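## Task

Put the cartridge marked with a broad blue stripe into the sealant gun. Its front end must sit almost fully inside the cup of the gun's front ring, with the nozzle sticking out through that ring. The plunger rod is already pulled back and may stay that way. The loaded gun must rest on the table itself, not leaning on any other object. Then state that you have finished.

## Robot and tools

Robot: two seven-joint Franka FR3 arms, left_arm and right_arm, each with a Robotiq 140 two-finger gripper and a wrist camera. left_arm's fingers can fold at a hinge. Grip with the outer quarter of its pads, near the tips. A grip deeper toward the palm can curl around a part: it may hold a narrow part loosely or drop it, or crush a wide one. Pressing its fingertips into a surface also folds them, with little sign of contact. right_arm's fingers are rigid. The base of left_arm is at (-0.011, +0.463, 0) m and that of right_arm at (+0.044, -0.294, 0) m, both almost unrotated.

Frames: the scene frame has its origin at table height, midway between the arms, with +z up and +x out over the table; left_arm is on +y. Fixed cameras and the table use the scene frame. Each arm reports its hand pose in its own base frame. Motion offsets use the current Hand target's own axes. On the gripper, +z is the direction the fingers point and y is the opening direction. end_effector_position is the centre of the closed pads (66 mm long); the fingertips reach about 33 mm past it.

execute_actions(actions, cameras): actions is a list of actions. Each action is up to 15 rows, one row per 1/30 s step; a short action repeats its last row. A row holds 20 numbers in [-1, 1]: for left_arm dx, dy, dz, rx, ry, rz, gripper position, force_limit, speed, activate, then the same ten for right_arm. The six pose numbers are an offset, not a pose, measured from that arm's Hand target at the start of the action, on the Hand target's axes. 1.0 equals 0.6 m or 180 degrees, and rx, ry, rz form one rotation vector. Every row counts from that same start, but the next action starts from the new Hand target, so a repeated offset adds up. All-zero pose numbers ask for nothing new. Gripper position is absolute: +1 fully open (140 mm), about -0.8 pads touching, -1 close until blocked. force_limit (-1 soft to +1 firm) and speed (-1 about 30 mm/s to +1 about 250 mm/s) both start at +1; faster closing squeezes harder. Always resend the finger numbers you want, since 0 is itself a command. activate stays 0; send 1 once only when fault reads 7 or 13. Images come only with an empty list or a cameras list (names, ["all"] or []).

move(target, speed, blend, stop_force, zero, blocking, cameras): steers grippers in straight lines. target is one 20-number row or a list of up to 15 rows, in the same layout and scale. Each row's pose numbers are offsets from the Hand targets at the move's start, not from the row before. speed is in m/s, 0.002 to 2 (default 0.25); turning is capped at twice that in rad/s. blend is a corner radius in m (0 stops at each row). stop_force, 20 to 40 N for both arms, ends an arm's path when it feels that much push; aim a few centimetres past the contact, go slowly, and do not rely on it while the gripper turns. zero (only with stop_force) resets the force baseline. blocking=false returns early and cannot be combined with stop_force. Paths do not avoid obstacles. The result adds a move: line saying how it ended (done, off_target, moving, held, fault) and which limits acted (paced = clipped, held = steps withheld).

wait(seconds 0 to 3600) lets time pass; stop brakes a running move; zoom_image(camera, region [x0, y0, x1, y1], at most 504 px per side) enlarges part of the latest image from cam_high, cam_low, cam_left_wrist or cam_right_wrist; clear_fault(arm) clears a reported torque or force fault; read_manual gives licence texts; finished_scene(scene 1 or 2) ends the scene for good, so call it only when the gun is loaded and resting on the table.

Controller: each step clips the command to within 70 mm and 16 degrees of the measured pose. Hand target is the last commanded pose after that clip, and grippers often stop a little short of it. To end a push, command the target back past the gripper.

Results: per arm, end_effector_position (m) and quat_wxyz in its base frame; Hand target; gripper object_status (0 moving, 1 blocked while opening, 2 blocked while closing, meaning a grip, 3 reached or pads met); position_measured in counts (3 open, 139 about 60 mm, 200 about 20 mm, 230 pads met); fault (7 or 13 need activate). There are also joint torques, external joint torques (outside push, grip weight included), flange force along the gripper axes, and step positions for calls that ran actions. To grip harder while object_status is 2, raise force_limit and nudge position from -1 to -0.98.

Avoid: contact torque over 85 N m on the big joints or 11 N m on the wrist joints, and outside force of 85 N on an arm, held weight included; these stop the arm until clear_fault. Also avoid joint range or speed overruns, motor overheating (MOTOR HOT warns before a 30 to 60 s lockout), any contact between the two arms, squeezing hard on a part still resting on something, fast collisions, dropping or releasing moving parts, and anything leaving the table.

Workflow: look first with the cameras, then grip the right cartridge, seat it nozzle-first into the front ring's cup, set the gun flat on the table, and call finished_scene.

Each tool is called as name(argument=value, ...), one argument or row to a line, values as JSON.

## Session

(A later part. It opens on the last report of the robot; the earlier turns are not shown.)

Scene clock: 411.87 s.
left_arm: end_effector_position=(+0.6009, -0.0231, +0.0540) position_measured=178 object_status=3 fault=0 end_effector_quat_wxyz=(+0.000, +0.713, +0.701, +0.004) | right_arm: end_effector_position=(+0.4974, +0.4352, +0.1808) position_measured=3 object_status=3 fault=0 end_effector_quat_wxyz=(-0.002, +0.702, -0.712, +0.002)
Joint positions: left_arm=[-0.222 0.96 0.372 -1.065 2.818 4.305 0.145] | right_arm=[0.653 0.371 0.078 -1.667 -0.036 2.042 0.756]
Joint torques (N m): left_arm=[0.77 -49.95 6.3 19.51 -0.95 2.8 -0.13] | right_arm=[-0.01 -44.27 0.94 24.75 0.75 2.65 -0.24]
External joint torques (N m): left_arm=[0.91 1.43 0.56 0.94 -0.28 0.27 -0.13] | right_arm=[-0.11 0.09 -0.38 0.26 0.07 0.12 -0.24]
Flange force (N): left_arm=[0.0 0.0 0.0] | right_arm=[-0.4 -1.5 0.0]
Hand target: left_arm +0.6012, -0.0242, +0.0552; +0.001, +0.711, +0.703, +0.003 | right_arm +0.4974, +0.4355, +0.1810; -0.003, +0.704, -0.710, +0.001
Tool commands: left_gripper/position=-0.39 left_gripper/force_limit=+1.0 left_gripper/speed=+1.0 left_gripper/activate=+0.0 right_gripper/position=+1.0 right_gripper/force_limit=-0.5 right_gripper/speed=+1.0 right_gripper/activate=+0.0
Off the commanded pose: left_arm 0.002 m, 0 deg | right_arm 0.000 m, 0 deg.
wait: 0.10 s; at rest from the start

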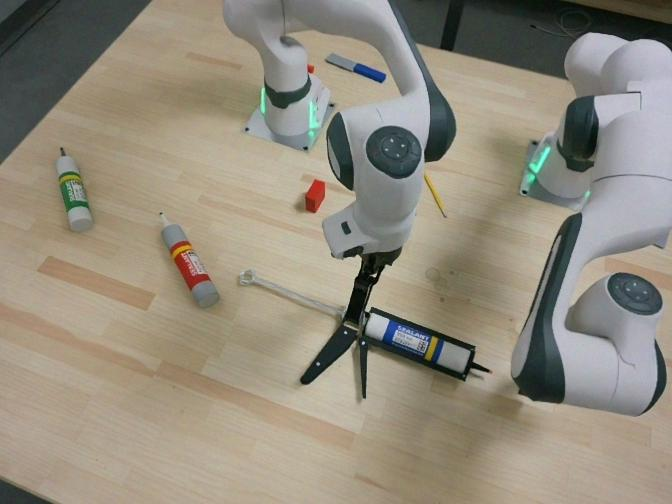

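move(
  target=[-0.147,-0.003,0.0087,0,0,0,-0.39,0,-1,0,0,0,0,0,0,0,1,-0.5,1,0],
  speed=0.12,
  cameras=["cam_left_wrist"],
)

move(
  target=[
    [0,0,0,0,0,0,-1,0,-1,0,0,0,0,0,0,0,1,-0.5,1,0],
    [0.03,0,-0.004,0,0,0,-1,0,-1,0,0,0,0,0,0,0,1,-0.5,1,0],
  ],
  speed=0.03,
  cameras=["cam_left_wrist","cam_high"],
)

zoom_image(
  camera="cam_high",
  region=[340, 290, 500, 410],
)

Scene clock: 419.40 s.
left_arm: end_effector_position=(+0.5991, -0.1119, +0.0504) position_measured=178 object_status=3 fault=0 end_effector_quat_wxyz=(+0.002, +0.714, +0.700, +0.005) | right_arm: end_effector_position=(+0.4973, +0.4352, +0.1808) position_measured=3 object_status=3 fault=0 end_effector_quat_wxyz=(-0.002, +0.702, -0.712, +0.002)
Joint positions: left_arm=[-0.368 1.008 0.397 -0.994 2.788 4.331 0.004] | right_arm=[0.652 0.371 0.079 -1.667 -0.036 2.042 0.756]
Joint velocities: left_arm=[0.002 0 -0.001 0.001 0 0.001 -0.006] | right_arm=[within noise]
Joint torques (N m): left_arm=[0.97 -50.02 6.6 19.32 -0.97 2.8 -0.19] | right_arm=[0.02 -44.32 0.98 24.77 0.71 2.64 -0.24]
External joint torques (N m): left_arm=[0.88 2.17 0.46 0.83 -0.3 0.26 -0.19] | right_arm=[0.04 -0.16 -0.25 0.38 0.04 0.12 -0.24]
Flange force (N): left_arm=[0.0 0.0 0.0] | right_arm=[-0.4 -1.1 -0.4]
Hand target: left_arm +0.5984, -0.1124, +0.0496; +0.001, +0.711, +0.703, +0.003 | right_arm +0.4974, +0.4355, +0.1810; -0.003, +0.704, -0.710, +0.001
Off the commanded pose: left_arm 0.001 m, 0 deg | right_arm 0.000 m, 0 deg.
move: done
cam_left_wrist: T_world_to_cam=[[0.9998, -0.01743, 0.01021, -0.59069], [-0.01992, -0.93522, 0.3535, -0.10963], [0.00339, -0.35363, -0.93538, 0.14846]] pos_world=[0.58788, -0.06033, 0.18365]

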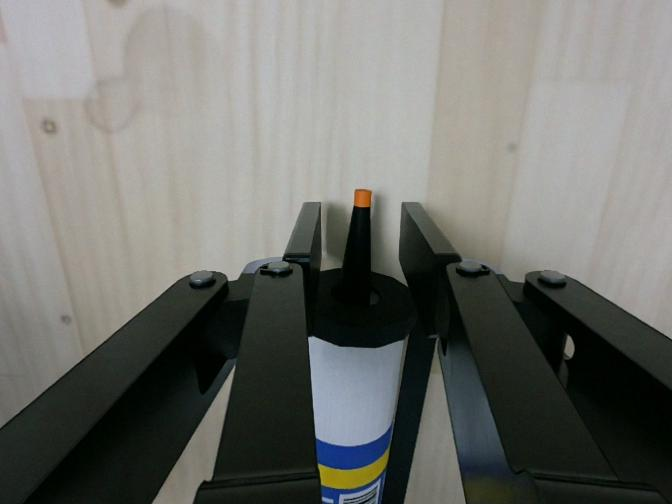

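Scene clock: 421.93 s.
left_arm: end_effector_position=(+0.5968, -0.0971, +0.0505) position_measured=218 object_status=2 fault=0 end_effector_quat_wxyz=(+0.000, +0.710, +0.704, +0.001) | right_arm: end_effector_position=(+0.4973, +0.4352, +0.1808) position_measured=3 object_status=3 fault=0 end_effector_quat_wxyz=(-0.002, +0.702, -0.712, +0.002)
Joint positions: left_arm=[-0.345 0.995 0.395 -1.02 2.788 4.328 0.025] | right_arm=[0.652 0.371 0.079 -1.667 -0.036 2.042 0.756]
Joint velocities: left_arm=[0.001 -0.001 0.001 0 0 0 0.004] | right_arm=[within noise]
Joint torques (N m): left_arm=[2.29 -50.99 6.98 18.22 -0.04 2.23 0.13] | right_arm=[0.06 -44.34 0.96 24.73 0.7 2.65 -0.27]
External joint torques (N m): left_arm=[2.44 1.04 0.94 -0.31 0.66 -0.33 0.13] | right_arm=[0.15 -0.07 -0.21 0.27 0.04 0.12 -0.27]
Flange force (N): left_arm=[0.0 0.0 0.0] | right_arm=[-0.3 -0.9 -0.2]
Hand target: left_arm +0.5986, -0.0944, +0.0521; +0.001, +0.711, +0.703, +0.003 | right_arm +0.4974, +0.4355, +0.1810; -0.003, +0.704, -0.710, +0.001
Off the commanded pose: left_arm 0.004 m, 0 deg | right_arm 0.000 m, 0 deg.
move: off_target (left_arm)
cam_left_wrist: T_world_to_cam=[[0.99997, -0.00811, 0.00144, -0.58679], [-0.00809, -0.93403, 0.3571, -0.10299], [-0.00155, -0.3571, -0.93407, 0.15626]] pos_world=[0.58618, -0.04515, 0.18358]
Images, in order (width x height): cam_high 672x504, cam_left_wrist 672x504.

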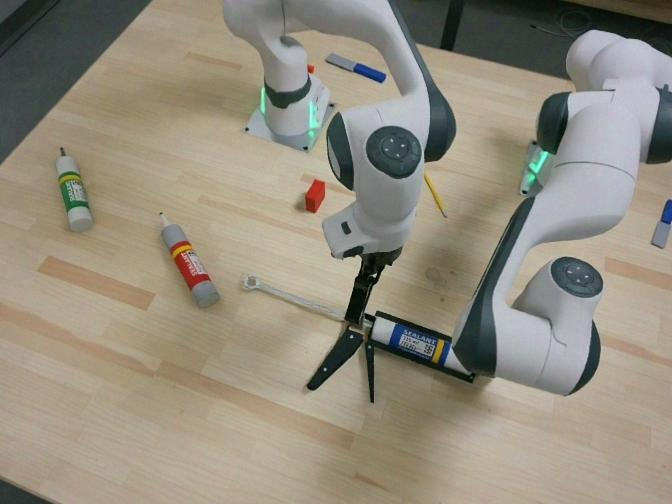

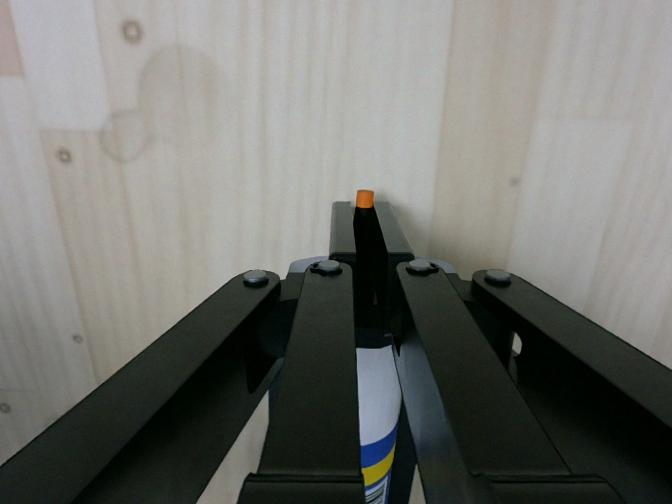

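Scaled by 3.150.

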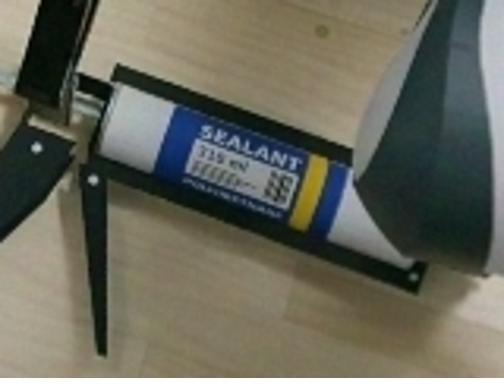

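move(
  target=[
    [0,0,0,0,0,0,-1,0,-1,0,0.0985,-0.2097,0.08,0,0,-0.394,-0.08,-0.5,1,0],
  ],
  speed=0.3,
  cameras=["cam_high","cam_right_wrist"],
)

Scene clock: 441.17 s.
left_arm: end_effector_position=(+0.5968, -0.0971, +0.0505) position_measured=218 object_status=2 fault=0 end_effector_quat_wxyz=(+0.000, +0.711, +0.703, +0.001) | right_arm: end_effector_position=(+0.6227, +0.3768, +0.1345) position_measured=139 object_status=3 fault=0 end_effector_quat_wxyz=(-0.004, +0.985, -0.175, +0.003)
Joint positions: left_arm=[-0.345 0.995 0.395 -1.021 2.788 4.327 0.027] | right_arm=[0.208 0.685 0.462 -1.363 -0.312 1.985 -0.517]
Joint velocities: left_arm=[within noise] | right_arm=[0.001 0 -0.002 0.002 0 0 -0.004]
Joint torques (N m): left_arm=[2.15 -50.88 7.34 18.13 -0.04 2.26 0.13] | right_arm=[0.05 -48.88 9.18 24.99 0.18 2.34 -0.3]
External joint torques (N m): left_arm=[2.06 1 1.18 -0.3 0.63 -0.3 0.13] | right_arm=[0.04 0.81 0.08 1.33 -0.54 -0.32 -0.3]
Flange force (N): left_arm=[0.0 0.0 0.0] | right_arm=[8.2 -9.8 -1.2]
Hand target: left_arm +0.5986, -0.0944, +0.0521; +0.001, +0.711, +0.703, +0.003 | right_arm +0.6230, +0.3754, +0.1336; -0.002, +0.985, -0.170, +0.003
Off the commanded pose: left_arm 0.004 m, 0 deg | right_arm 0.002 m, 1 deg.
move: done
cam_right_wrist: T_world_to_cam=[[-0.33821, -0.94094, 0.0155, 0.56663], [-0.88073, 0.32229, 0.34705, 0.38015], [-0.33155, 0.10373, -0.93772, 0.44158]] pos_world=[0.67286, 0.36485, 0.27337]

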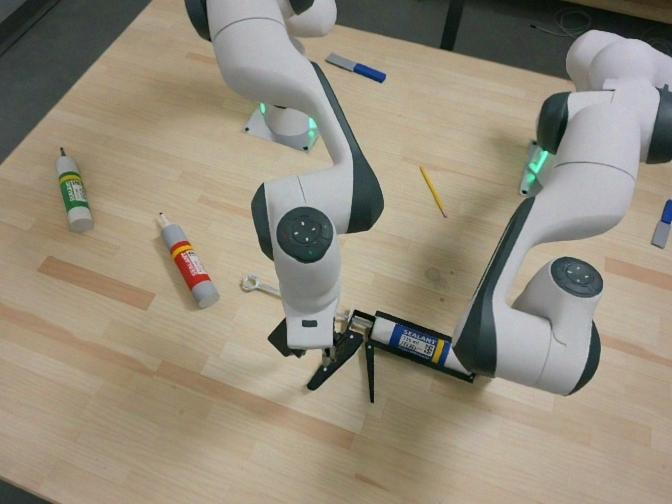

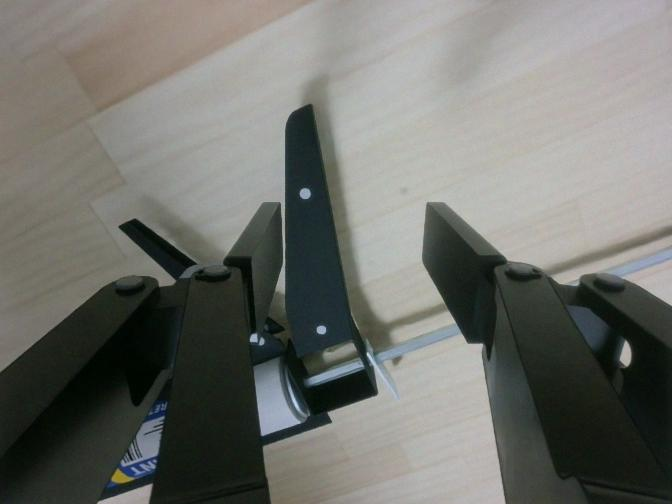

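move(
  target=[
    [0,0,0,0,0,0,-1,0,-1,0,0,-0.04,0.05,0,0,0,-0.08,0,-1,0],
    [0,0,0,0,0,0,-1,0,-1,0,0,-0.04,0.148,0,0,0,-0.08,0,-1,0],
    [0,0,0,0,0,0,-1,0,-1,0,0,-0.04,0.148,0,0,0,-1,0,-1,0],
  ],
  speed=0.12,
  cameras=["cam_high","cam_right_wrist"],
)

Scene clock: 449.03 s.
left_arm: end_effector_position=(+0.5971, -0.0971, +0.0505) position_measured=218 object_status=2 fault=0 end_effector_quat_wxyz=(+0.000, +0.711, +0.703, +0.001) | right_arm: end_effector_position=(+0.6305, +0.3986, +0.0438) position_measured=192 object_status=0 fault=0 end_effector_quat_wxyz=(-0.002, +0.986, -0.167, +0.001)
Joint positions: left_arm=[-0.345 0.994 0.395 -1.021 2.788 4.326 0.028] | right_arm=[0.278 0.855 0.408 -1.3 -0.351 2.09 -0.504]
Joint torques (N m): left_arm=[1.93 -50.77 7.01 18.18 -0.32 2.4 0.14] | right_arm=[0.57 -53.21 8.43 23.91 0.37 2.51 0.29]
External joint torques (N m): left_arm=[1.75 1.22 0.8 -0.29 0.35 -0.16 0.14] | right_arm=[0.56 0.01 -1.12 1.04 -0.31 -0.12 0.29]
Flange force (N): left_arm=[0.0 0.0 0.0] | right_arm=[4.7 -7.5 0.3]
Hand target: left_arm +0.5986, -0.0944, +0.0521; +0.001, +0.711, +0.703, +0.003 | right_arm +0.6316, +0.3983, +0.0449; -0.002, +0.985, -0.170, +0.003
Off the commanded pose: left_arm 0.003 m, 0 deg | right_arm 0.001 m, 0 deg.
move: done
cam_right_wrist: T_world_to_cam=[[-0.32254, -0.94636, 0.0194, 0.58339], [-0.88467, 0.30868, 0.3494, 0.41931], [-0.33664, 0.09553, -0.93677, 0.36327]] pos_world=[0.68141, 0.38795, 0.18247]

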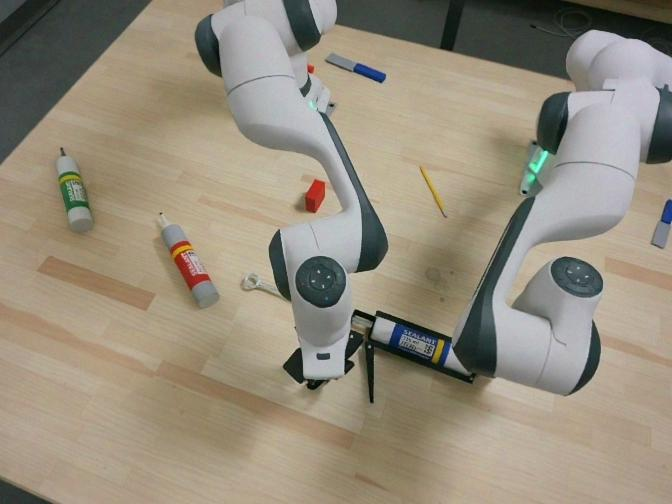

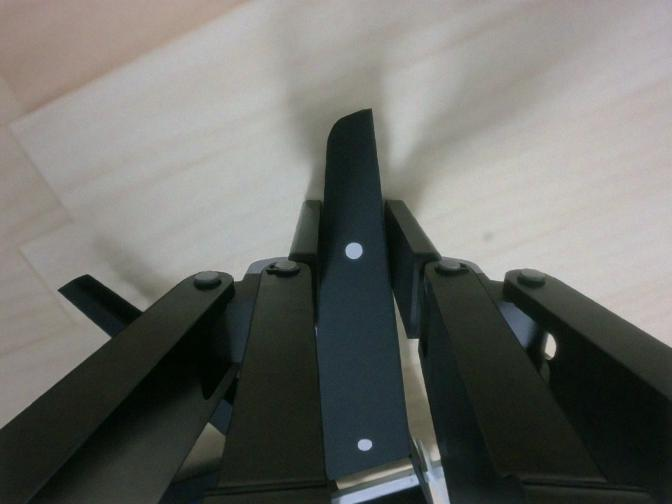

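move(
  target=[0.04,0,-0.003,0,0,0,-1,0,-1,0,0,0,0,0,0,0,-1,0,-1,0],
  speed=0.03,
  cameras=["cam_high","cam_left_wrist"],
)

zoom_image(
  camera="cam_high",
  region=[340, 290, 500, 410],
)

Scene clock: 453.43 s.
left_arm: end_effector_position=(+0.5972, -0.0831, +0.0514) position_measured=218 object_status=2 fault=0 end_effector_quat_wxyz=(+0.004, +0.714, +0.700, -0.002) | right_arm: end_effector_position=(+0.6256, +0.4097, +0.0446) position_measured=192 object_status=2 fault=0 end_effector_quat_wxyz=(-0.008, +0.986, -0.166, +0.000)
Joint positions: left_arm=[-0.317 0.976 0.387 -1.05 2.786 4.313 0.068] | right_arm=[0.289 0.855 0.411 -1.3 -0.343 2.097 -0.496]
Joint velocities: left_arm=[0.001 -0.001 0.001 -0.001 0 0 0.007] | right_arm=[within noise]
Joint torques (N m): left_arm=[6.53 -51.03 11.05 17.5 1.85 2.77 0.11] | right_arm=[-4.42 -54.94 4.77 24.49 -0.58 1.56 -0.19]
External joint torques (N m): left_arm=[6.65 0.55 5.11 -0.97 2.57 0.22 0.11] | right_arm=[-4.48 -1.29 -4.96 1.39 -1.27 -1.13 -0.18]
Flange force (N): left_arm=[0.0 0.0 0.0] | right_arm=[7.2 1.1 -2.4]
Hand target: left_arm +0.5989, -0.0704, +0.0540; +0.001, +0.711, +0.703, +0.003 | right_arm +0.6316, +0.3983, +0.0449; -0.002, +0.985, -0.170, +0.003
Off the commanded pose: left_arm 0.013 m, 1 deg | right_arm 0.013 m, 1 deg.
move: off_target (left_arm)
cam_left_wrist: T_world_to_cam=[[0.99984, -0.01728, 0.00413, -0.58796], [-0.01759, -0.9301, 0.36688, -0.08474], [-0.0025, -0.3669, -0.93026, 0.16174]] pos_world=[0.58678, -0.02964, 0.18397]

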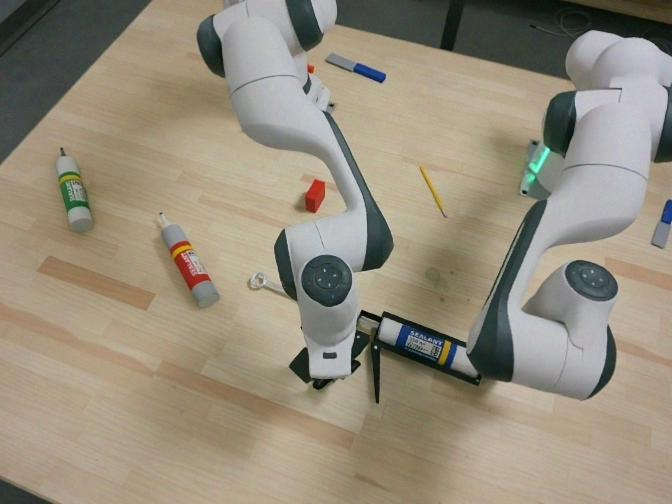

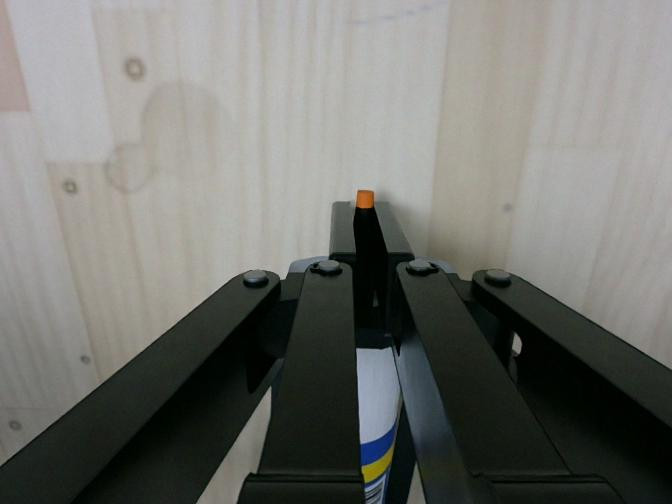

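Scaled by 3.150.

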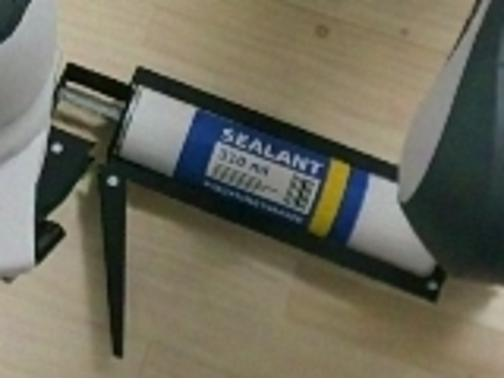

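move(
  target=[
    [0.01,0,-0.015,0,0,0,-1,0,-1,0,0,0,0,0,0,0,-1,0,-1,0],
    [0.01,0.008,-0.006,0,0,0,-1,0,-1,0,0,0,0,0,0,0,-1,0,-1,0],
    [0.01,-0.008,-0.006,0,0,0,-1,0,-1,0,0,0,0,0,0,0,-1,0,-1,0],
    [0.0,0,0.004,0,0,0,-1,0,-1,0,0,0,0,0,0,0,-1,0,-1,0],
    [-0.02,0,0.004,0,0,0,-0.6,0,-1,0,0,0,0,0,0,0,-1,0,-1,0],
  ],
  speed=0.05,
  blend=[0.002,0.002,0.002,0.002,0],
)

move(
  target=[
    [0,0,0,0,0,0,-0.39,0,-1,0,0,0,0,0,0,0,-0.1,0,-1,0],
    [0.1,0,0,0,0,0,-0.39,0,-1,0,0,0,-0.2,0,0,0,-0.1,0,-1,0],
    [0.22,0,-0.05,0,0,0,-0.39,0,-1,0,-0.0,0,-0.2,0,0,0,-0.1,0,-1,0],
  ],
  speed=0.15,
  cameras=["cam_high","cam_left_wrist","cam_right_wrist"],
)

zoom_image(
  camera="cam_high",
  region=[340, 290, 500, 410],
)

zoom_image(
  camera="cam_left_wrist",
  region=[280, 360, 460, 504],
)

Scene clock: 467.67 s.
left_arm: end_effector_position=(+0.5995, -0.0831, +0.0523) position_measured=205 object_status=0 fault=0 end_effector_quat_wxyz=(+0.002, +0.713, +0.701, +0.004) | right_arm: end_effector_position=(+0.6282, +0.4039, +0.0438) position_measured=192 object_status=2 fault=0 end_effector_quat_wxyz=(-0.005, +0.985, -0.170, +0.001)
Joint positions: left_arm=[-0.33 0.981 0.403 -1.041 2.784 4.314 0.061] | right_arm=[0.287 0.854 0.403 -1.301 -0.341 2.095 -0.496]
Joint torques (N m): left_arm=[1.07 -49.59 6.77 19.17 -0.67 2.8 -0.11] | right_arm=[-1.22 -53.62 7.17 24.32 0.09 2.11 -0.13]
External joint torques (N m): left_arm=[1.12 2.15 0.5 0.7 0.01 0.25 -0.11] | right_arm=[-1.28 -0.19 -2.34 1.31 -0.59 -0.55 -0.13]
Flange force (N): left_arm=[0.0 0.0 0.0] | right_arm=[7.2 -6.0 -0.6]
Hand target: left_arm +0.5987, -0.0824, +0.0515; +0.001, +0.711, +0.703, +0.003 | right_arm +0.6316, +0.3983, +0.0449; -0.002, +0.985, -0.170, +0.003
Off the commanded pose: left_arm 0.001 m, 0 deg | right_arm 0.007 m, 0 deg.
move: done

Scene clock: 472.00 s.
left_arm: end_effector_position=(+0.6005, +0.0486, +0.0814) position_measured=178 object_status=3 fault=0 end_effector_quat_wxyz=(+0.002, +0.709, +0.706, +0.003) | right_arm: end_effector_position=(+0.6312, +0.3986, +0.1659) position_measured=141 object_status=3 fault=0 end_effector_quat_wxyz=(-0.003, +0.985, -0.173, +0.004)
Joint positions: left_arm=[-0.1 0.934 0.377 -1.04 2.821 4.353 0.25] | right_arm=[0.277 0.733 0.441 -1.19 -0.306 1.87 -0.519]
Joint velocities: left_arm=[-0.001 0.001 0.001 -0.001 -0.001 0 0.006] | right_arm=[within noise]
Joint torques (N m): left_arm=[1.5 -49.73 5.27 19.63 -0.38 2.8 0.26] | right_arm=[0.01 -50.76 8.6 25.23 0.66 2.35 -0.27]
External joint torques (N m): left_arm=[1.56 1.6 -0.42 0.84 0.32 0.28 0.26] | right_arm=[0.08 1.01 0.04 1.3 -0.08 -0.3 -0.27]
Flange force (N): left_arm=[0.0 0.0 0.0] | right_arm=[9.8 -12.3 -2.3]
Hand target: left_arm +0.6000, +0.0495, +0.0820; +0.001, +0.711, +0.703, +0.003 | right_arm +0.6308, +0.3979, +0.1649; -0.002, +0.985, -0.170, +0.003
Off the commanded pose: left_arm 0.001 m, 0 deg | right_arm 0.001 m, 0 deg.
move: done
cam_left_wrist: T_world_to_cam=[[0.99996, -0.00316, 0.00866, -0.5902], [-0.00604, -0.93423, 0.35661, 0.02091], [0.00696, -0.35665, -0.93421, 0.23207]] pos_world=[0.58868, 0.10044, 0.21446]
cam_right_wrist: T_world_to_cam=[[-0.33498, -0.94207, 0.01709, 0.58776], [-0.88265, 0.3201, 0.34419, 0.37224], [-0.32972, 0.10021, -0.93874, 0.47195]] pos_world=[0.68105, 0.38726, 0.30487]

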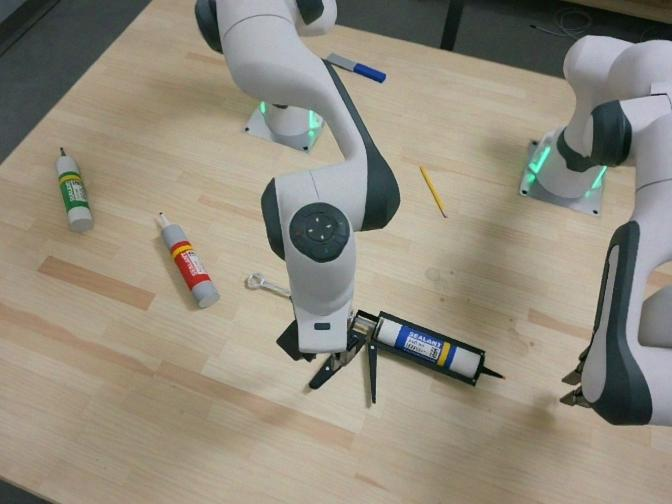

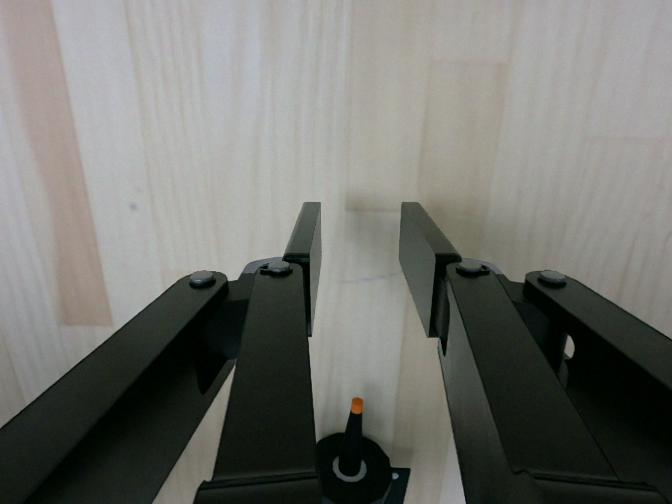

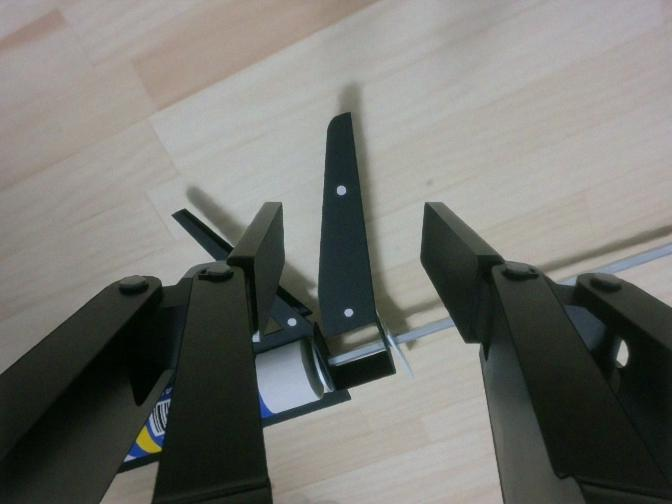

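Scaled by 3.150.

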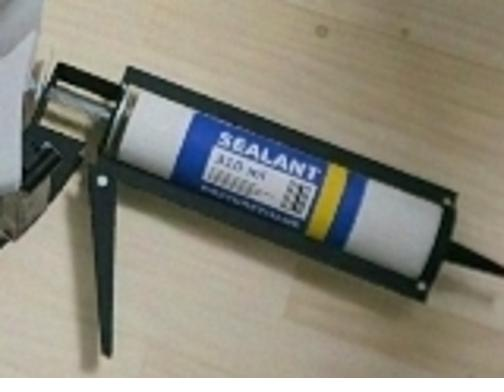

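Scaled by 2.800.

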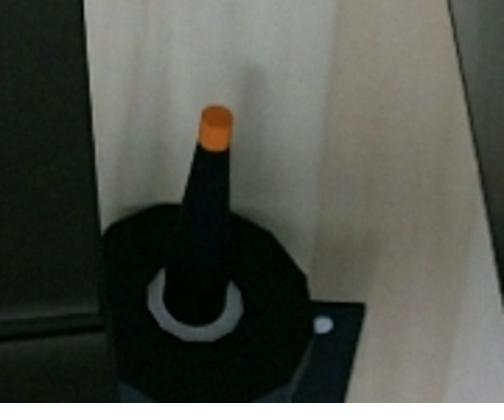

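finished_scene(
  scene=1,
)

The scene is finished: the task was done.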